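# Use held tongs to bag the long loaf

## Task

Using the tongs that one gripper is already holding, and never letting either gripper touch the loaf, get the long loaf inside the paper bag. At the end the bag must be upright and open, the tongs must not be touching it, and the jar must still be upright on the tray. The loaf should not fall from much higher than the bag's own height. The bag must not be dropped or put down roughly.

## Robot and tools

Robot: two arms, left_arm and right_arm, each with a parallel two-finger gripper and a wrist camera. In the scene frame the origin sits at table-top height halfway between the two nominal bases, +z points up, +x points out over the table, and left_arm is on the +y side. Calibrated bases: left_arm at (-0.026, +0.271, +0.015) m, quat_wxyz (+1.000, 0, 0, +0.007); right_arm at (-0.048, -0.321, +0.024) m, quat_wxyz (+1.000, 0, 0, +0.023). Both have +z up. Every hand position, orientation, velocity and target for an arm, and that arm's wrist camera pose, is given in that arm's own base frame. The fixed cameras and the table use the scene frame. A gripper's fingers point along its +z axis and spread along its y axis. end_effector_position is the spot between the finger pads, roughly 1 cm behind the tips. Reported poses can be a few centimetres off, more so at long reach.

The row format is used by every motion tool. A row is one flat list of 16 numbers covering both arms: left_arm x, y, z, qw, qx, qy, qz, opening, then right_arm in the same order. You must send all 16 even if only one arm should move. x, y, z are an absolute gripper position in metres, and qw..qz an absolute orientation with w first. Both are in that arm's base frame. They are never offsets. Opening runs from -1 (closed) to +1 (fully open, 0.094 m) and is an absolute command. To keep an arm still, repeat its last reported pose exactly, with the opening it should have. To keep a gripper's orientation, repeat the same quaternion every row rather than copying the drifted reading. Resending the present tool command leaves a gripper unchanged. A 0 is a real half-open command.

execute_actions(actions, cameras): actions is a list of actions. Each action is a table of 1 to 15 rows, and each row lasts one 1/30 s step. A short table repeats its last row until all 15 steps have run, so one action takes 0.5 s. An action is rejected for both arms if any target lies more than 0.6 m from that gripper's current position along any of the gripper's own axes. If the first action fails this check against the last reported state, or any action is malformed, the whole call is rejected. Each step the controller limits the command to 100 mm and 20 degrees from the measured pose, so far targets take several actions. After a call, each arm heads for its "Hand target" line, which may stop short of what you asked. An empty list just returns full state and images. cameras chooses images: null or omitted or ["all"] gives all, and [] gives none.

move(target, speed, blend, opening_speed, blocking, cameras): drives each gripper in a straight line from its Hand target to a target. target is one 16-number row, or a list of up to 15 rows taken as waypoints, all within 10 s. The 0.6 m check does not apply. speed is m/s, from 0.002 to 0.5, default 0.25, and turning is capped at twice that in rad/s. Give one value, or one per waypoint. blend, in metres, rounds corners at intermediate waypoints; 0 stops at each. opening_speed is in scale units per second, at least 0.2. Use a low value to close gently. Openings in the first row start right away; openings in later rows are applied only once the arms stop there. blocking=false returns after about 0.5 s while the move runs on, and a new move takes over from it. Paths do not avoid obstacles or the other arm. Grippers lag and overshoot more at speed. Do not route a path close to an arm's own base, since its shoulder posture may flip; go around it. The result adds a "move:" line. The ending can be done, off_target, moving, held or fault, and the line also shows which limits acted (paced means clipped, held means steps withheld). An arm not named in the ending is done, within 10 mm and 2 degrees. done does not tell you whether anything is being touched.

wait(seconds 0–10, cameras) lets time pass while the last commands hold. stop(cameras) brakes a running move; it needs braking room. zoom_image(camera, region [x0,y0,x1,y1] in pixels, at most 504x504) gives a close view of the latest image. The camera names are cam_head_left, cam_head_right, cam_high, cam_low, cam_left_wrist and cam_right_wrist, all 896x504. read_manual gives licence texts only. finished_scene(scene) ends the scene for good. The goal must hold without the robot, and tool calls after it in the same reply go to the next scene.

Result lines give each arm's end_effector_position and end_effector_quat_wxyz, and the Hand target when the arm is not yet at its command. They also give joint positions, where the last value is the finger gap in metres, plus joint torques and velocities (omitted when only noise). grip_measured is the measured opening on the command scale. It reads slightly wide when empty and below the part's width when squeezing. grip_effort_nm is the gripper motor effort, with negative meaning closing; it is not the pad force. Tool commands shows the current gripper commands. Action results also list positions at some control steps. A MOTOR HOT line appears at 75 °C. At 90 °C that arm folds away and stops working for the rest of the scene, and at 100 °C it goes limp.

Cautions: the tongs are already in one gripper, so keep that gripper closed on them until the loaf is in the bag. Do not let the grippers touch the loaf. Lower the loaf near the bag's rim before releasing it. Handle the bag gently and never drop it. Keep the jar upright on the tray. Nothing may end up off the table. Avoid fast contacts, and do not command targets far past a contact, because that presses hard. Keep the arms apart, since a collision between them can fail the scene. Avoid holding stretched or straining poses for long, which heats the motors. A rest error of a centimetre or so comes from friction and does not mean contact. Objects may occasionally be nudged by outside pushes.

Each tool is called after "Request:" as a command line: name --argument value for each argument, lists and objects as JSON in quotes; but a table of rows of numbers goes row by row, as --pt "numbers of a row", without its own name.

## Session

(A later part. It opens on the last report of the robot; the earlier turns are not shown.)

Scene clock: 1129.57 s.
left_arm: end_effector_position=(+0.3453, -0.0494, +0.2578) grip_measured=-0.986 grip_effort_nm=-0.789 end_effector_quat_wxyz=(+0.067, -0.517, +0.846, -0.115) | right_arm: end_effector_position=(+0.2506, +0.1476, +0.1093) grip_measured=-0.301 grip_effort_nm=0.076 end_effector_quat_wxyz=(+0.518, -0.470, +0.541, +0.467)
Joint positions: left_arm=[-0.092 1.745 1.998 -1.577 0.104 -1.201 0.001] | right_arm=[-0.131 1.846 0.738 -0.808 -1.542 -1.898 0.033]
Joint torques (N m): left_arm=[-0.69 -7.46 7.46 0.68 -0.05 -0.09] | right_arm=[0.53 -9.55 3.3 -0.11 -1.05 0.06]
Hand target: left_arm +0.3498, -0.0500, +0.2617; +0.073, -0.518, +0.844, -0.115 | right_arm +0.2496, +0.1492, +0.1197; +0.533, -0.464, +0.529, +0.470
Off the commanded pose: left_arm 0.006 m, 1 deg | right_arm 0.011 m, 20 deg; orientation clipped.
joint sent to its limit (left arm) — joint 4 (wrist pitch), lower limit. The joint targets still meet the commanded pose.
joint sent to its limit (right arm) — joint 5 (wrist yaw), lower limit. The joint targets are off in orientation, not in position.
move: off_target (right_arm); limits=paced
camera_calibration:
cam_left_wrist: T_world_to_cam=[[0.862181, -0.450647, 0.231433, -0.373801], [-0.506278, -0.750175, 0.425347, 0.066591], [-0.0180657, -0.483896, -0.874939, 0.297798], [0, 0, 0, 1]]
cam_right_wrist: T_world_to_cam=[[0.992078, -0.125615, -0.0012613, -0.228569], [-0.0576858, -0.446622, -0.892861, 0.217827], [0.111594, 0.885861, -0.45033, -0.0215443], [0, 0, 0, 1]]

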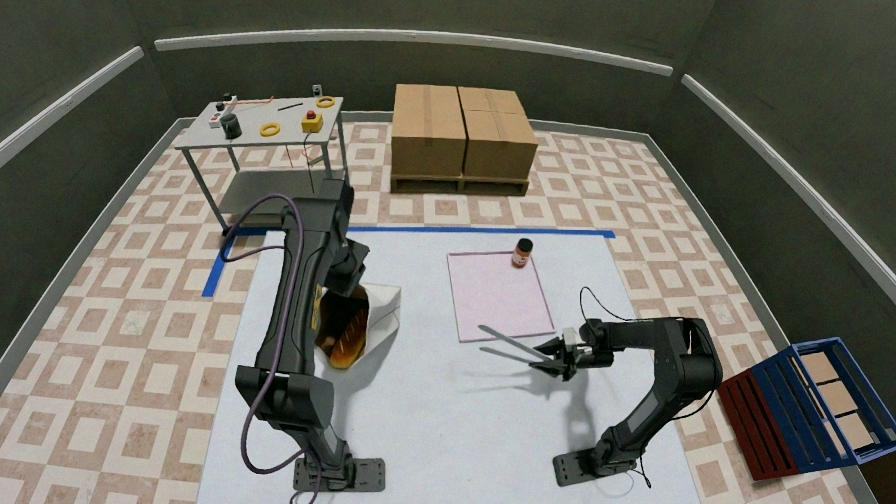

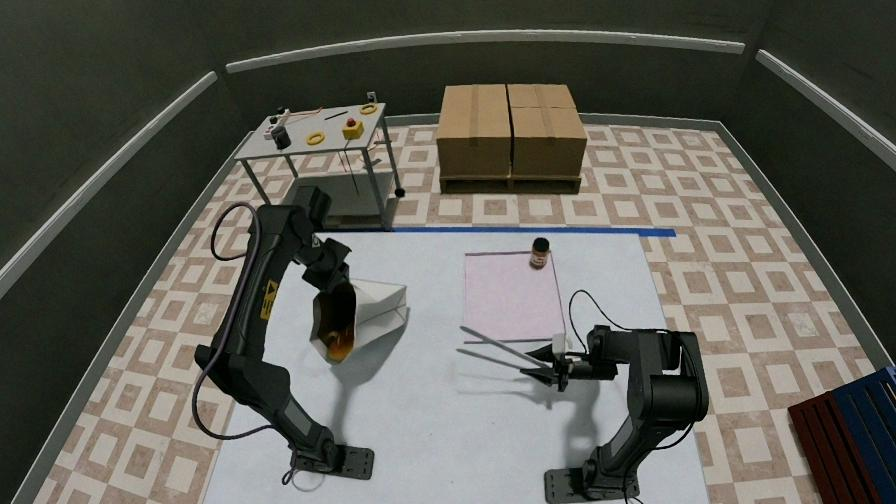

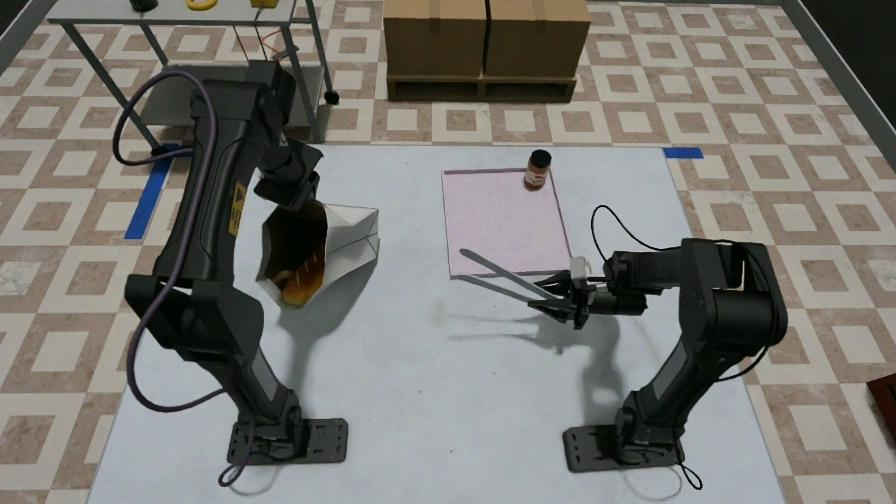

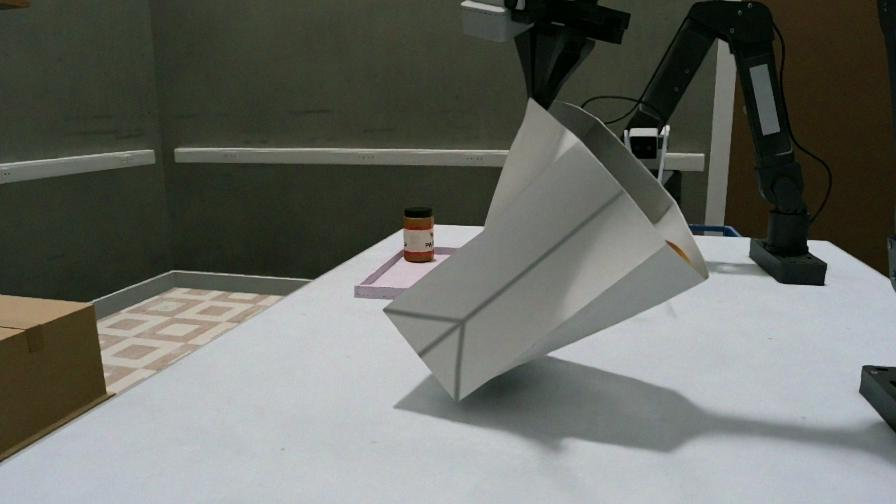

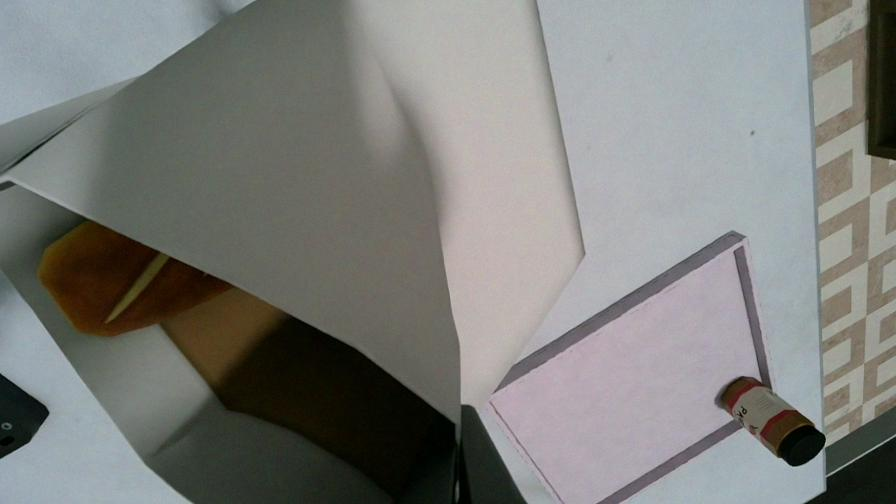

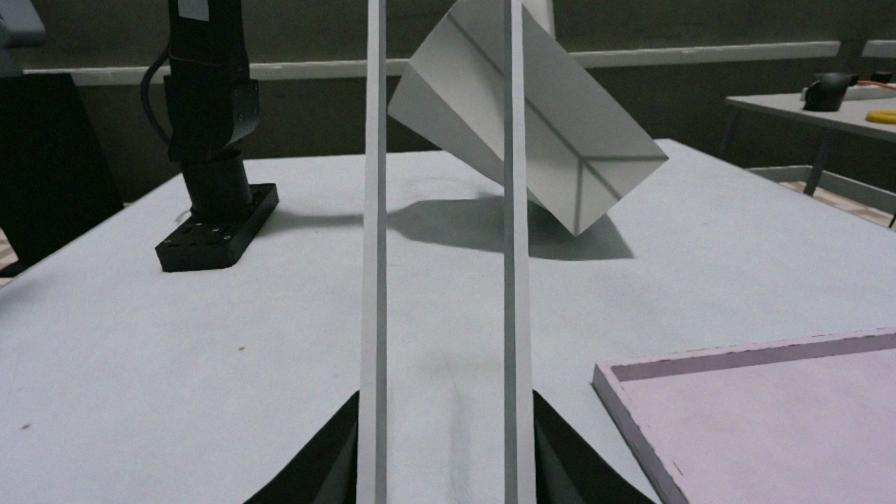

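Request:
move --pt "0.35 -0.05 0.262 0.0682 -0.5181 0.8453 -0.1113 -1 0.297 0.30 0.08 0.5862 -0.3954 0.5862 0.3954 -0.3" --speed 0.1

Request:
zoom_image --camera "cam_low" --region '[350, 50, 800, 450]'

Scene clock: 1147.20 s.
left_arm: end_effector_position=(+0.3453, -0.0494, +0.2578) grip_measured=-0.986 grip_effort_nm=-0.784 end_effector_quat_wxyz=(+0.067, -0.517, +0.846, -0.115) | right_arm: end_effector_position=(+0.2986, +0.2989, +0.0848) grip_measured=-0.301 grip_effort_nm=0.081 end_effector_quat_wxyz=(+0.570, -0.411, +0.598, +0.387)
Joint positions: left_arm=[-0.092 1.745 1.998 -1.577 0.104 -1.202 0.001] | right_arm=[0.513 2.097 0.471 1.559 -0.685 -0.049 0.033]
Joint torques (N m): left_arm=[-0.39 -7.42 7.56 0.66 -0.02 -0.04] | right_arm=[0.72 -6.54 3.07 1.95 0.05 0.04]
Hand target: left_arm +0.3498, -0.0500, +0.2617; +0.073, -0.518, +0.844, -0.116 | right_arm +0.2971, +0.2999, +0.0803; +0.568, -0.409, +0.600, +0.387
Off the commanded pose: left_arm 0.006 m, 1 deg | right_arm 0.005 m, 3 deg.
joint sent to its limit (left arm) — joint 4 (wrist pitch), lower limit. The joint targets still meet the commanded pose.
joint sent to its limit (right arm) — joint 4 (wrist pitch), upper limit. The joint targets are off in orientation, not in position.
move: off_target (right_arm); limits=paced
camera_calibration:
cam_left_wrist: T_world_to_cam=[[0.862358, -0.450309, 0.231432, -0.373845], [-0.505981, -0.750324, 0.425438, 0.0664579], [-0.0179297, -0.48398, -0.874895, 0.297736], [0, 0, 0, 1]]
cam_right_wrist: T_world_to_cam=[[0.930294, -0.366043, 0.0237927, -0.169037], [-0.153501, -0.447391, -0.881067, 0.294126], [0.333153, 0.815999, -0.472394, -0.215326], [0, 0, 0, 1]]

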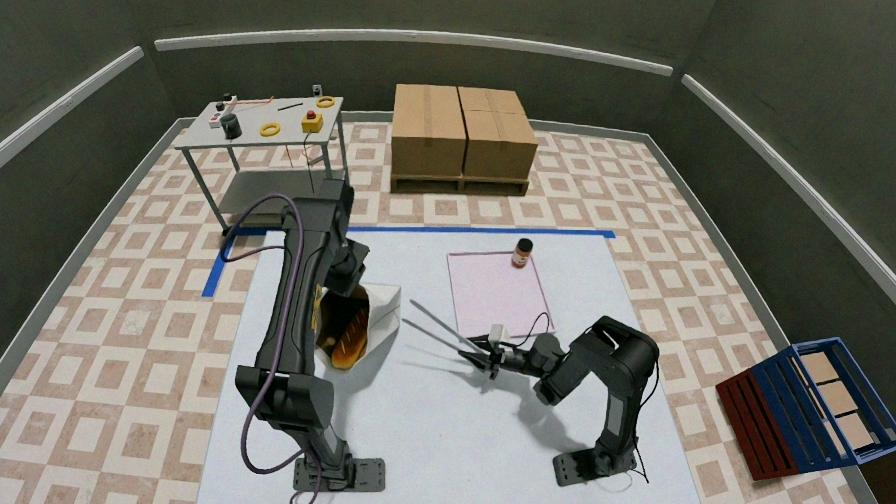

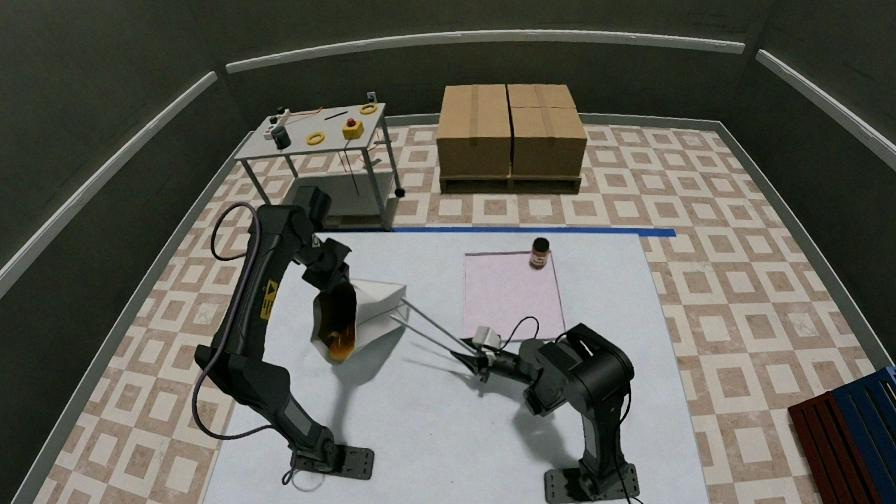

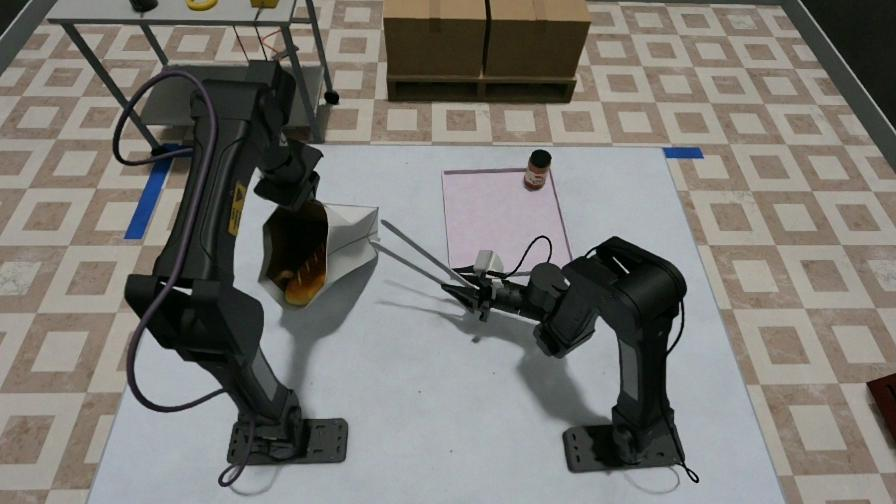

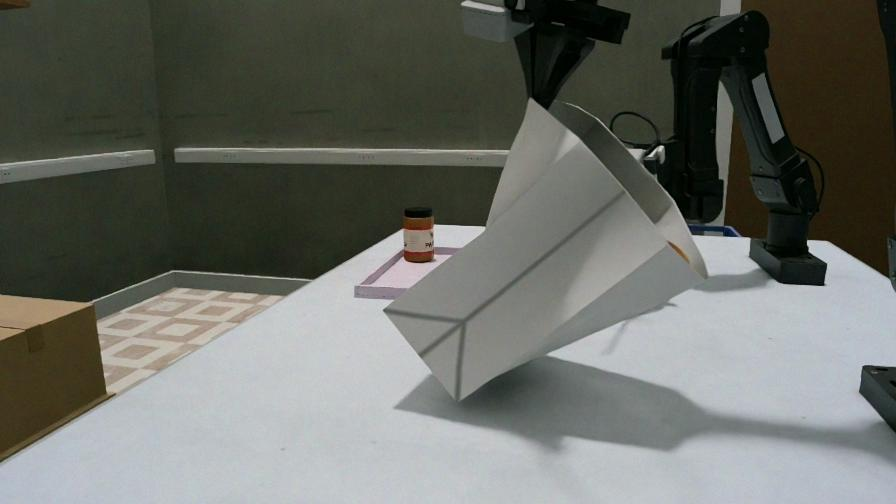

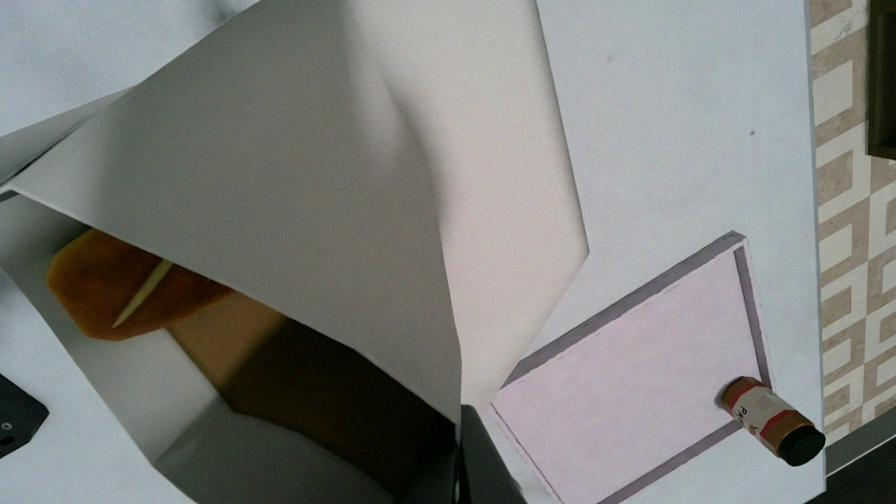

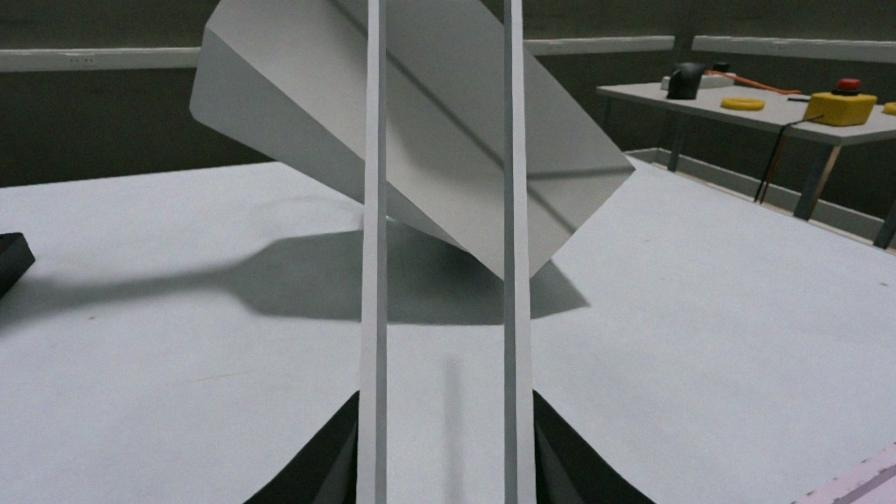

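Scaled by 1.120.

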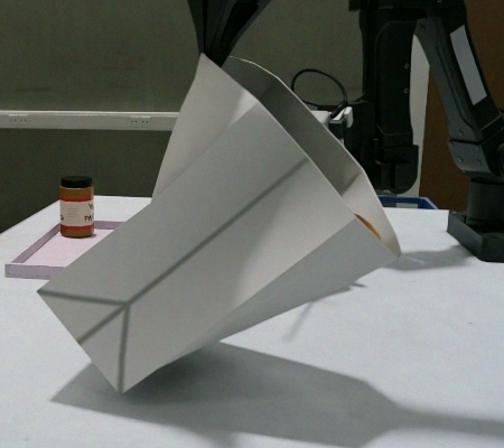

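Request:
execute_actions --actions '[]'

Scene clock: 1169.77 s.
left_arm: end_effector_position=(+0.3453, -0.0494, +0.2578) grip_measured=-0.986 grip_effort_nm=-0.789 end_effector_quat_wxyz=(+0.067, -0.517, +0.846, -0.115) | right_arm: end_effector_position=(+0.2987, +0.2988, +0.0852) grip_measured=-0.301 grip_effort_nm=0.081 end_effector_quat_wxyz=(+0.570, -0.411, +0.597, +0.386)
Joint positions: left_arm=[-0.092 1.745 1.998 -1.577 0.104 -1.202 0.001] | right_arm=[0.513 2.097 0.471 1.561 -0.684 -0.049 0.033]
Joint velocities: within noise
Joint torques (N m): left_arm=[-0.5 -7.64 7.36 0.66 -0.05 -0.04] | right_arm=[0.7 -6.56 3.08 1.95 0.07 0.04]
Heat: left arm: 44 °C; right arm: 41 °C.
Hand target: left_arm +0.3498, -0.0501, +0.2617; +0.073, -0.518, +0.844, -0.116 | right_arm +0.2971, +0.3000, +0.0803; +0.568, -0.409, +0.600, +0.387
Tool commands: left_gripper/opening=-1.0 right_gripper/opening=-0.3
Off the commanded pose: left_arm 0.006 m, 1 deg | right_arm 0.006 m, 3 deg.
camera_calibration:
cam_left_wrist: T_world_to_cam=[[0.862358, -0.450309, 0.231432, -0.373845], [-0.505981, -0.750324, 0.425438, 0.0664579], [-0.0179297, -0.48398, -0.874895, 0.297736], [0, 0, 0, 1]] pos_world=[0.361353, 0.0256174, 0.318734]
cam_right_wrist: T_world_to_cam=[[0.929977, -0.366816, 0.0242727, -0.168914], [-0.152998, -0.446238, -0.881739, 0.29404], [0.334267, 0.816283, -0.471113, -0.215688], [0, 0, 0, 1]] pos_world=[0.274172, 0.245314, 0.161753]

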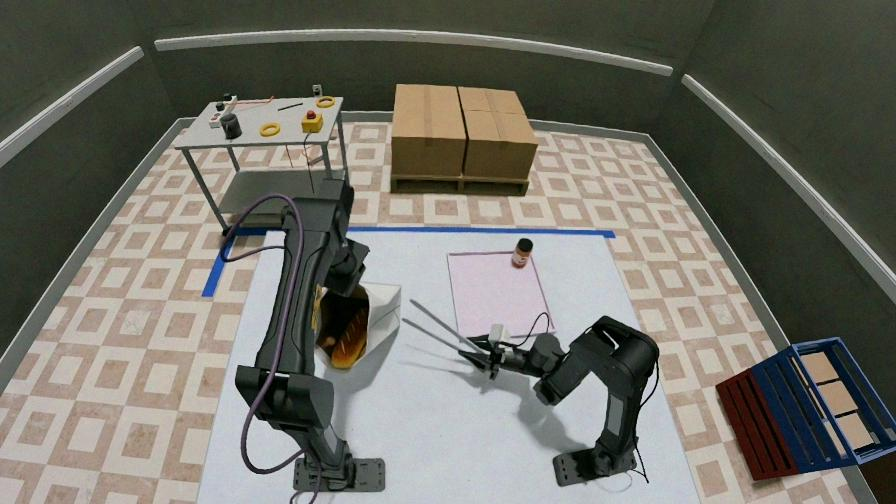

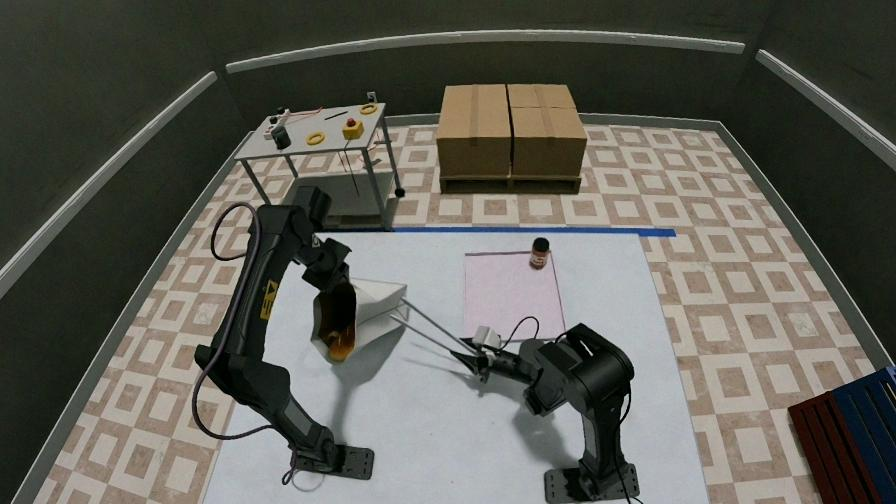

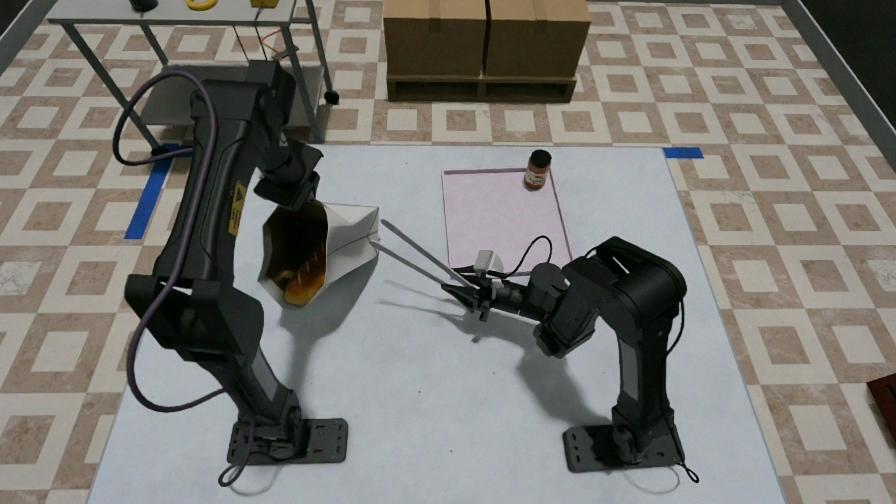

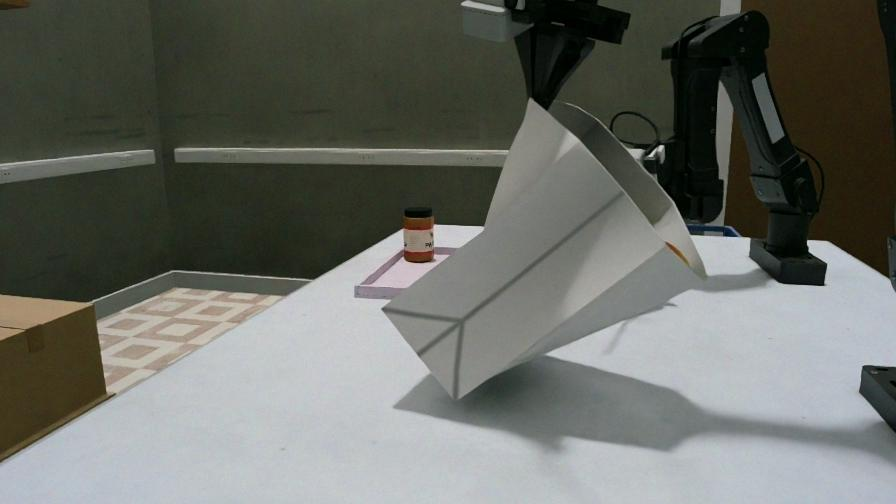

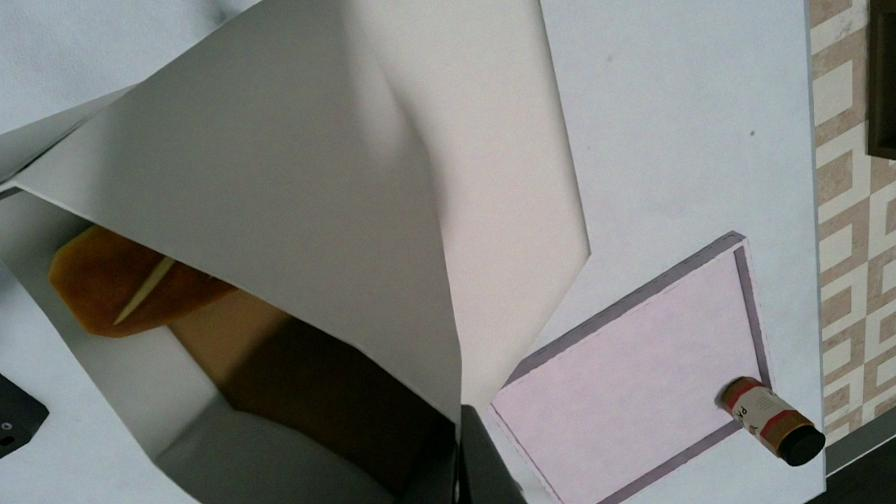

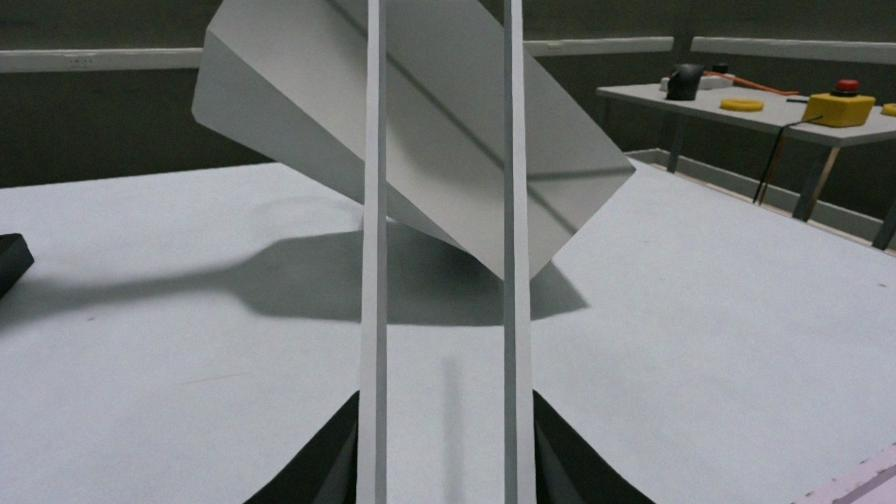

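Request:
move --pt "0.35 -0.05 0.262 0.0682 -0.5181 0.8453 -0.1113 -1 0.25 0.25 0.07 0.5862 -0.3954 0.5862 0.3954 -0.3" --pt "0.25 0.33 0.06 0.5862 -0.3954 0.5862 0.3954 -0.3" --speed 0.1 --blend '[0.03,0]'


Request:
move --pt "0.35 -0.05 0.262 0.0682 -0.5181 0.8453 -0.1113 -1 0.25 0.26 0.07 0.5862 -0.3954 0.5862 0.3954 -0.3" --pt "0.35 -0.05 0.262 0.0682 -0.5181 0.8453 -0.1113 -1 0.26 0.33 0.06 0.5862 -0.3954 0.5862 0.3954 -0.3" --speed 0.1 --blend '[0.03,0]' --cameras '["cam_high","cam_low","cam_right_wrist","cam_head_right"]'

Scene clock: 1189.37 s.
left_arm: end_effector_position=(+0.3453, -0.0494, +0.2578) grip_measured=-0.986 grip_effort_nm=-0.794 end_effector_quat_wxyz=(+0.067, -0.517, +0.846, -0.115) | right_arm: end_effector_position=(+0.2583, +0.3270, +0.0628) grip_measured=-0.301 grip_effort_nm=0.081 end_effector_quat_wxyz=(+0.546, -0.426, +0.614, +0.378)
Joint positions: left_arm=[-0.092 1.745 1.998 -1.577 0.104 -1.202 0.001] | right_arm=[0.684 2.117 0.413 1.567 -0.523 -0.07 0.033]
Joint torques (N m): left_arm=[-0.46 -7.5 7.42 0.69 -0.04 -0.02] | right_arm=[0.61 -6.26 4.16 1.95 0.04 0.08]
Hand target: left_arm +0.3498, -0.0501, +0.2617; +0.073, -0.518, +0.844, -0.116 | right_arm +0.2601, +0.3300, +0.0603; +0.547, -0.424, +0.615, +0.378
Off the commanded pose: left_arm 0.006 m, 1 deg | right_arm 0.004 m, 7 deg.
joint sent to its limit (left arm) — joint 4 (wrist pitch), lower limit. The joint targets still meet the commanded pose.
joint sent to its limit (right arm) — joint 4 (wrist pitch), upper limit. The joint targets are off in orientation, not in position.
move: off_target (right_arm)
camera_calibration:
cam_right_wrist: T_world_to_cam=[[0.935224, -0.353547, 0.0189738, -0.125836], [-0.17211, -0.500802, -0.848278, 0.301316], [0.309408, 0.790065, -0.529211, -0.217043], [0, 0, 0, 1]]
Images, in order: cam_head_right, cam_high, cam_low, cam_right_wrist.

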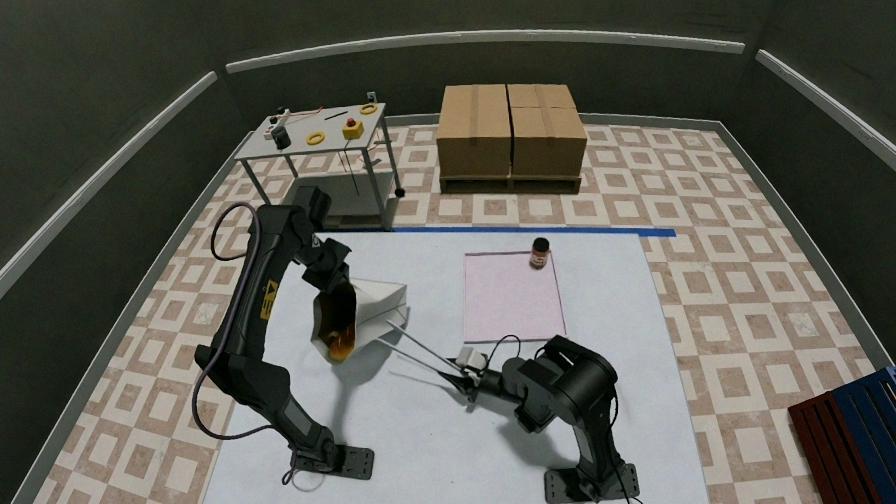

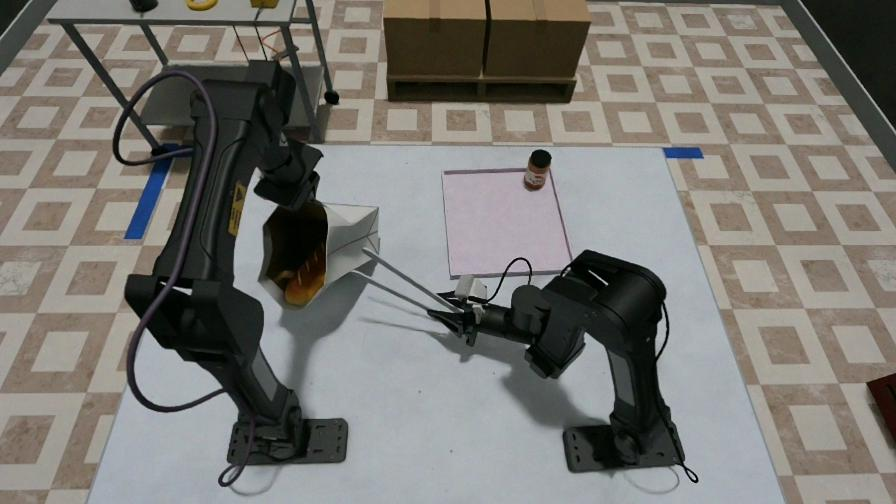

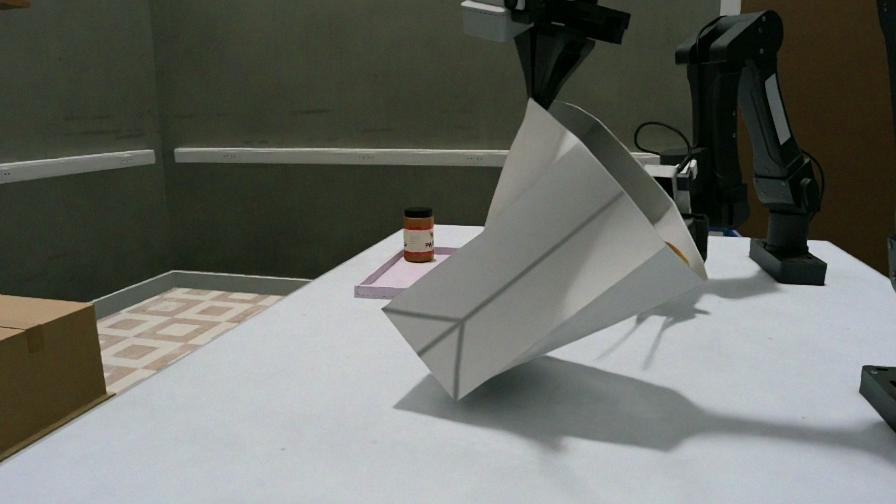

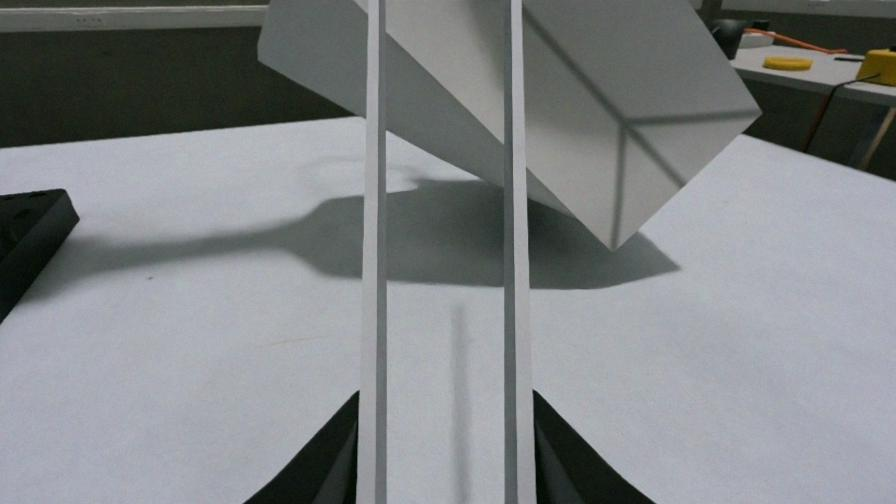

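Request:
move --pt "0.35 -0.05 0.262 0.0682 -0.5181 0.8453 -0.1113 -1 0.27 0.40 0.06 0.5862 -0.3954 0.5862 0.3954 -0.3" --pt "0.35 -0.05 0.262 0.0682 -0.5181 0.8453 -0.1113 -1 0.295 0.45 0.06 0.5862 -0.3954 0.5862 0.3954 -0.3" --speed 0.08 --blend '[0.02,0]' --cameras '["cam_high","cam_low","cam_right_wrist","cam_head_right"]'

Scene clock: 1203.53 s.
left_arm: end_effector_position=(+0.3454, -0.0483, +0.2577) grip_measured=-0.986 grip_effort_nm=-0.789 end_effector_quat_wxyz=(+0.069, -0.517, +0.846, -0.113) | right_arm: end_effector_position=(+0.2914, +0.4465, +0.0659) grip_measured=-0.301 grip_effort_nm=0.076 end_effector_quat_wxyz=(+0.584, -0.402, +0.582, +0.398)
Joint positions: left_arm=[-0.092 1.745 1.998 -1.577 0.098 -1.202 0.001] | right_arm=[0.887 2.361 0.884 1.475 -0.315 -0.007 0.033]
Joint torques (N m): left_arm=[-0.62 -7.42 7.36 0.71 0 -0.05] | right_arm=[0.49 -9.1 6.57 1.94 0.22 0.07]
Hand target: left_arm +0.3498, -0.0500, +0.2616; +0.073, -0.518, +0.844, -0.115 | right_arm +0.2948, +0.4497, +0.0601; +0.586, -0.396, +0.586, +0.395
Off the commanded pose: left_arm 0.007 m, 0 deg | right_arm 0.008 m, 1 deg.
joint sent to its limit (left arm) — joint 4 (wrist pitch), lower limit. The joint targets still meet the commanded pose.
move: done
camera_calibration:
cam_right_wrist: T_world_to_cam=[[0.930967, -0.364309, 0.0240744, -0.10884], [-0.135263, -0.405399, -0.904077, 0.319811], [0.339123, 0.83841, -0.42669, -0.35707], [0, 0, 0, 1]]
Images, in order: cam_head_right, cam_high, cam_low, cam_right_wrist.

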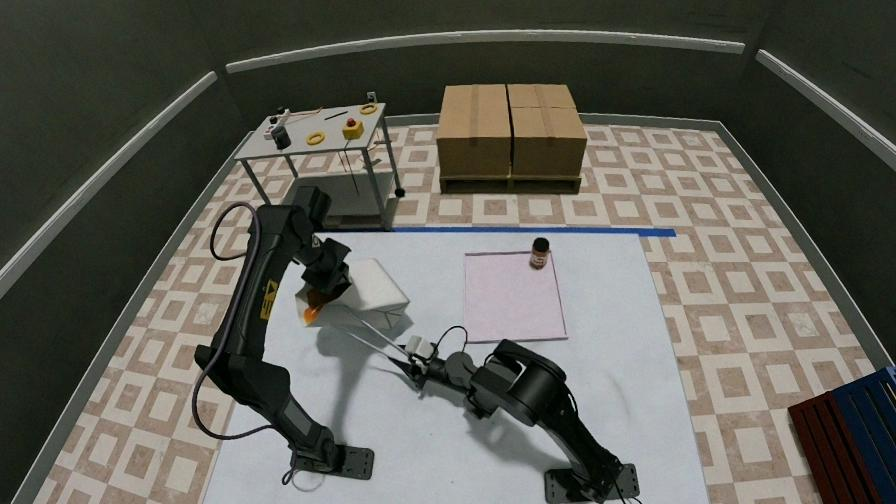

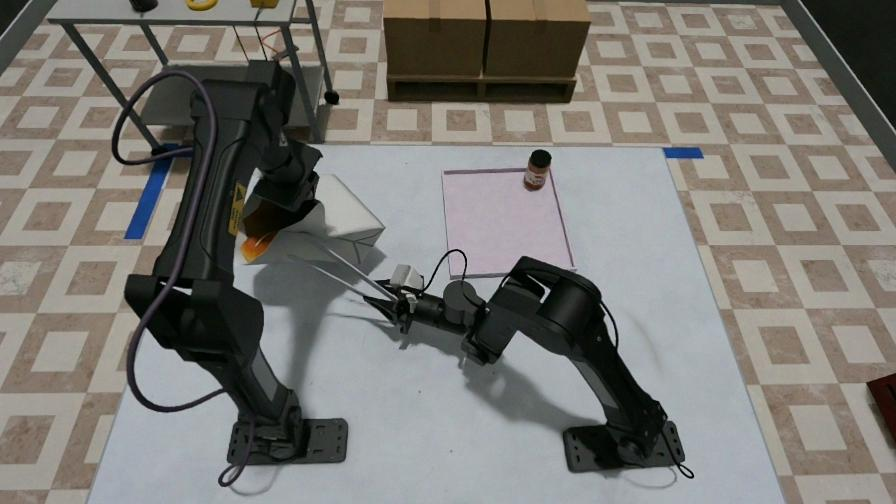

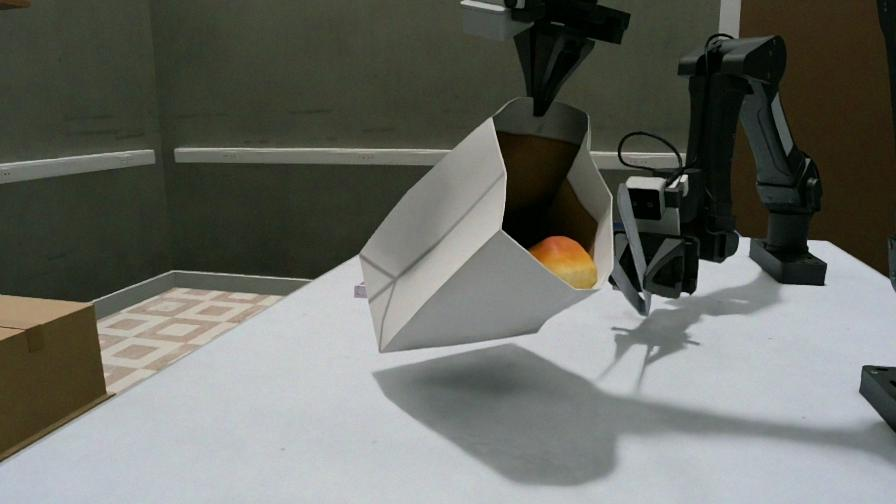

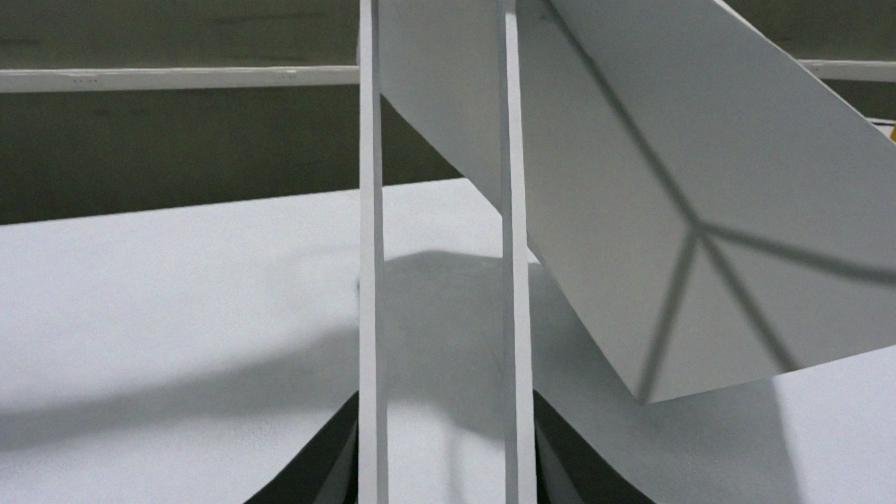

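Request:
move --pt "0.35 -0.05 0.262 0.0682 -0.5181 0.8453 -0.1113 -1 0.23 0.38 0.06 0.5862 -0.3954 0.5862 0.3954 -0.3" --pt "0.35 -0.05 0.262 0.0682 -0.5181 0.8453 -0.1113 -1 0.2 0.2 0.12 0.5862 -0.3954 0.5862 0.3954 -0.3" --speed 0.12 --blend '[0.05,0]' --cameras '["cam_high","cam_low","cam_head_right"]'

Scene clock: 1241.67 s.
left_arm: end_effector_position=(+0.3454, -0.0483, +0.2577) grip_measured=-0.986 grip_effort_nm=-0.794 end_effector_quat_wxyz=(+0.069, -0.517, +0.846, -0.113) | right_arm: end_effector_position=(+0.2043, +0.2019, +0.1150) grip_measured=-0.301 grip_effort_nm=0.081 end_effector_quat_wxyz=(+0.552, -0.418, +0.593, +0.411)
Joint positions: left_arm=[-0.092 1.745 1.998 -1.577 0.098 -1.202 0.001] | right_arm=[0.21 1.671 0.003 1.564 -1.042 -0.065 0.033]
Joint torques (N m): left_arm=[-0.36 -7.51 7.31 0.64 0.05 -0.06] | right_arm=[-0.85 -5.9 2.02 1.68 -0.24 -0.04]
Hand target: left_arm +0.3498, -0.0500, +0.2616; +0.073, -0.518, +0.844, -0.115 | right_arm +0.2013, +0.2007, +0.1199; +0.559, -0.424, +0.583, +0.409
Off the commanded pose: left_arm 0.007 m, 0 deg | right_arm 0.007 m, 5 deg.
joint sent to its limit (left arm) — joint 4 (wrist pitch), lower limit. The joint targets still meet the commanded pose.
joint sent to its limit (right arm) — joint 3 (elbow), lower limit, where the elbow is as bent as it goes. The joint targets are off in orientation, not in position.
move: off_target (right_arm); blend cut to 0.0476 m at target 1
Images, in order: cam_head_right, cam_high, cam_low.

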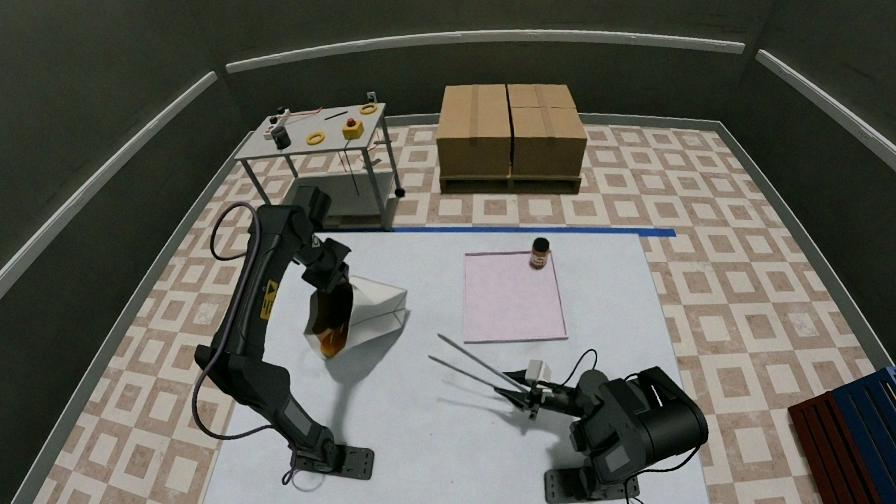

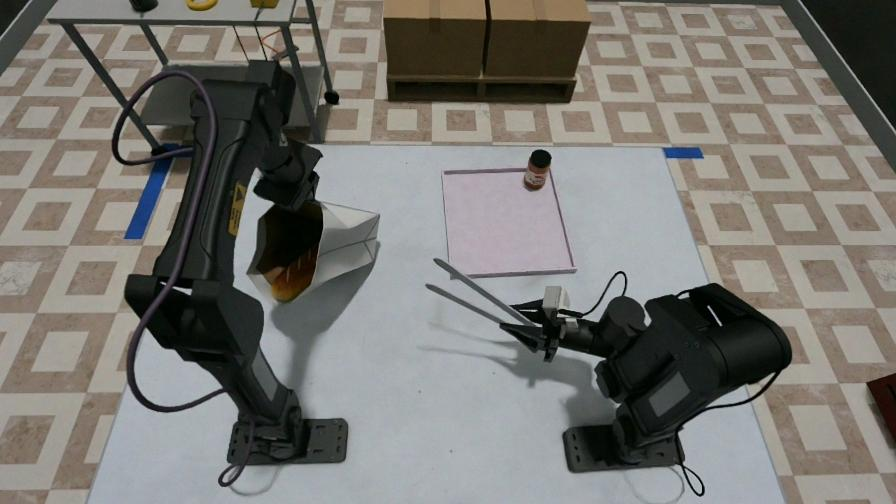

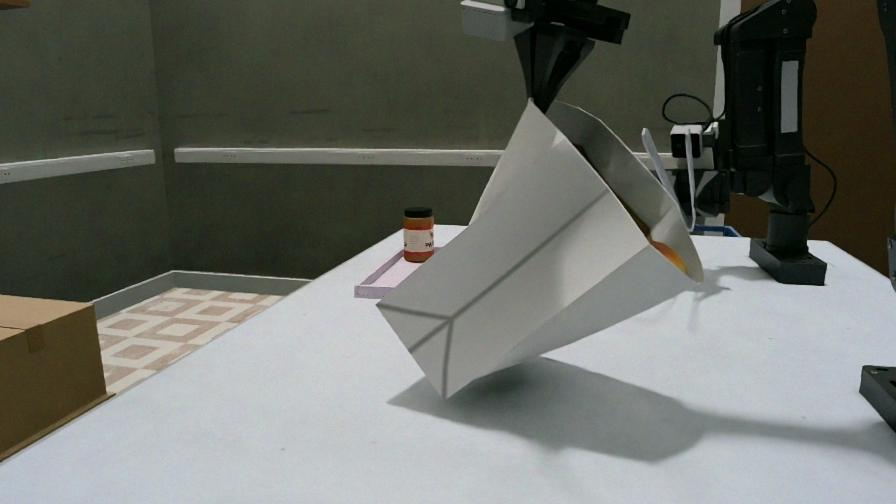

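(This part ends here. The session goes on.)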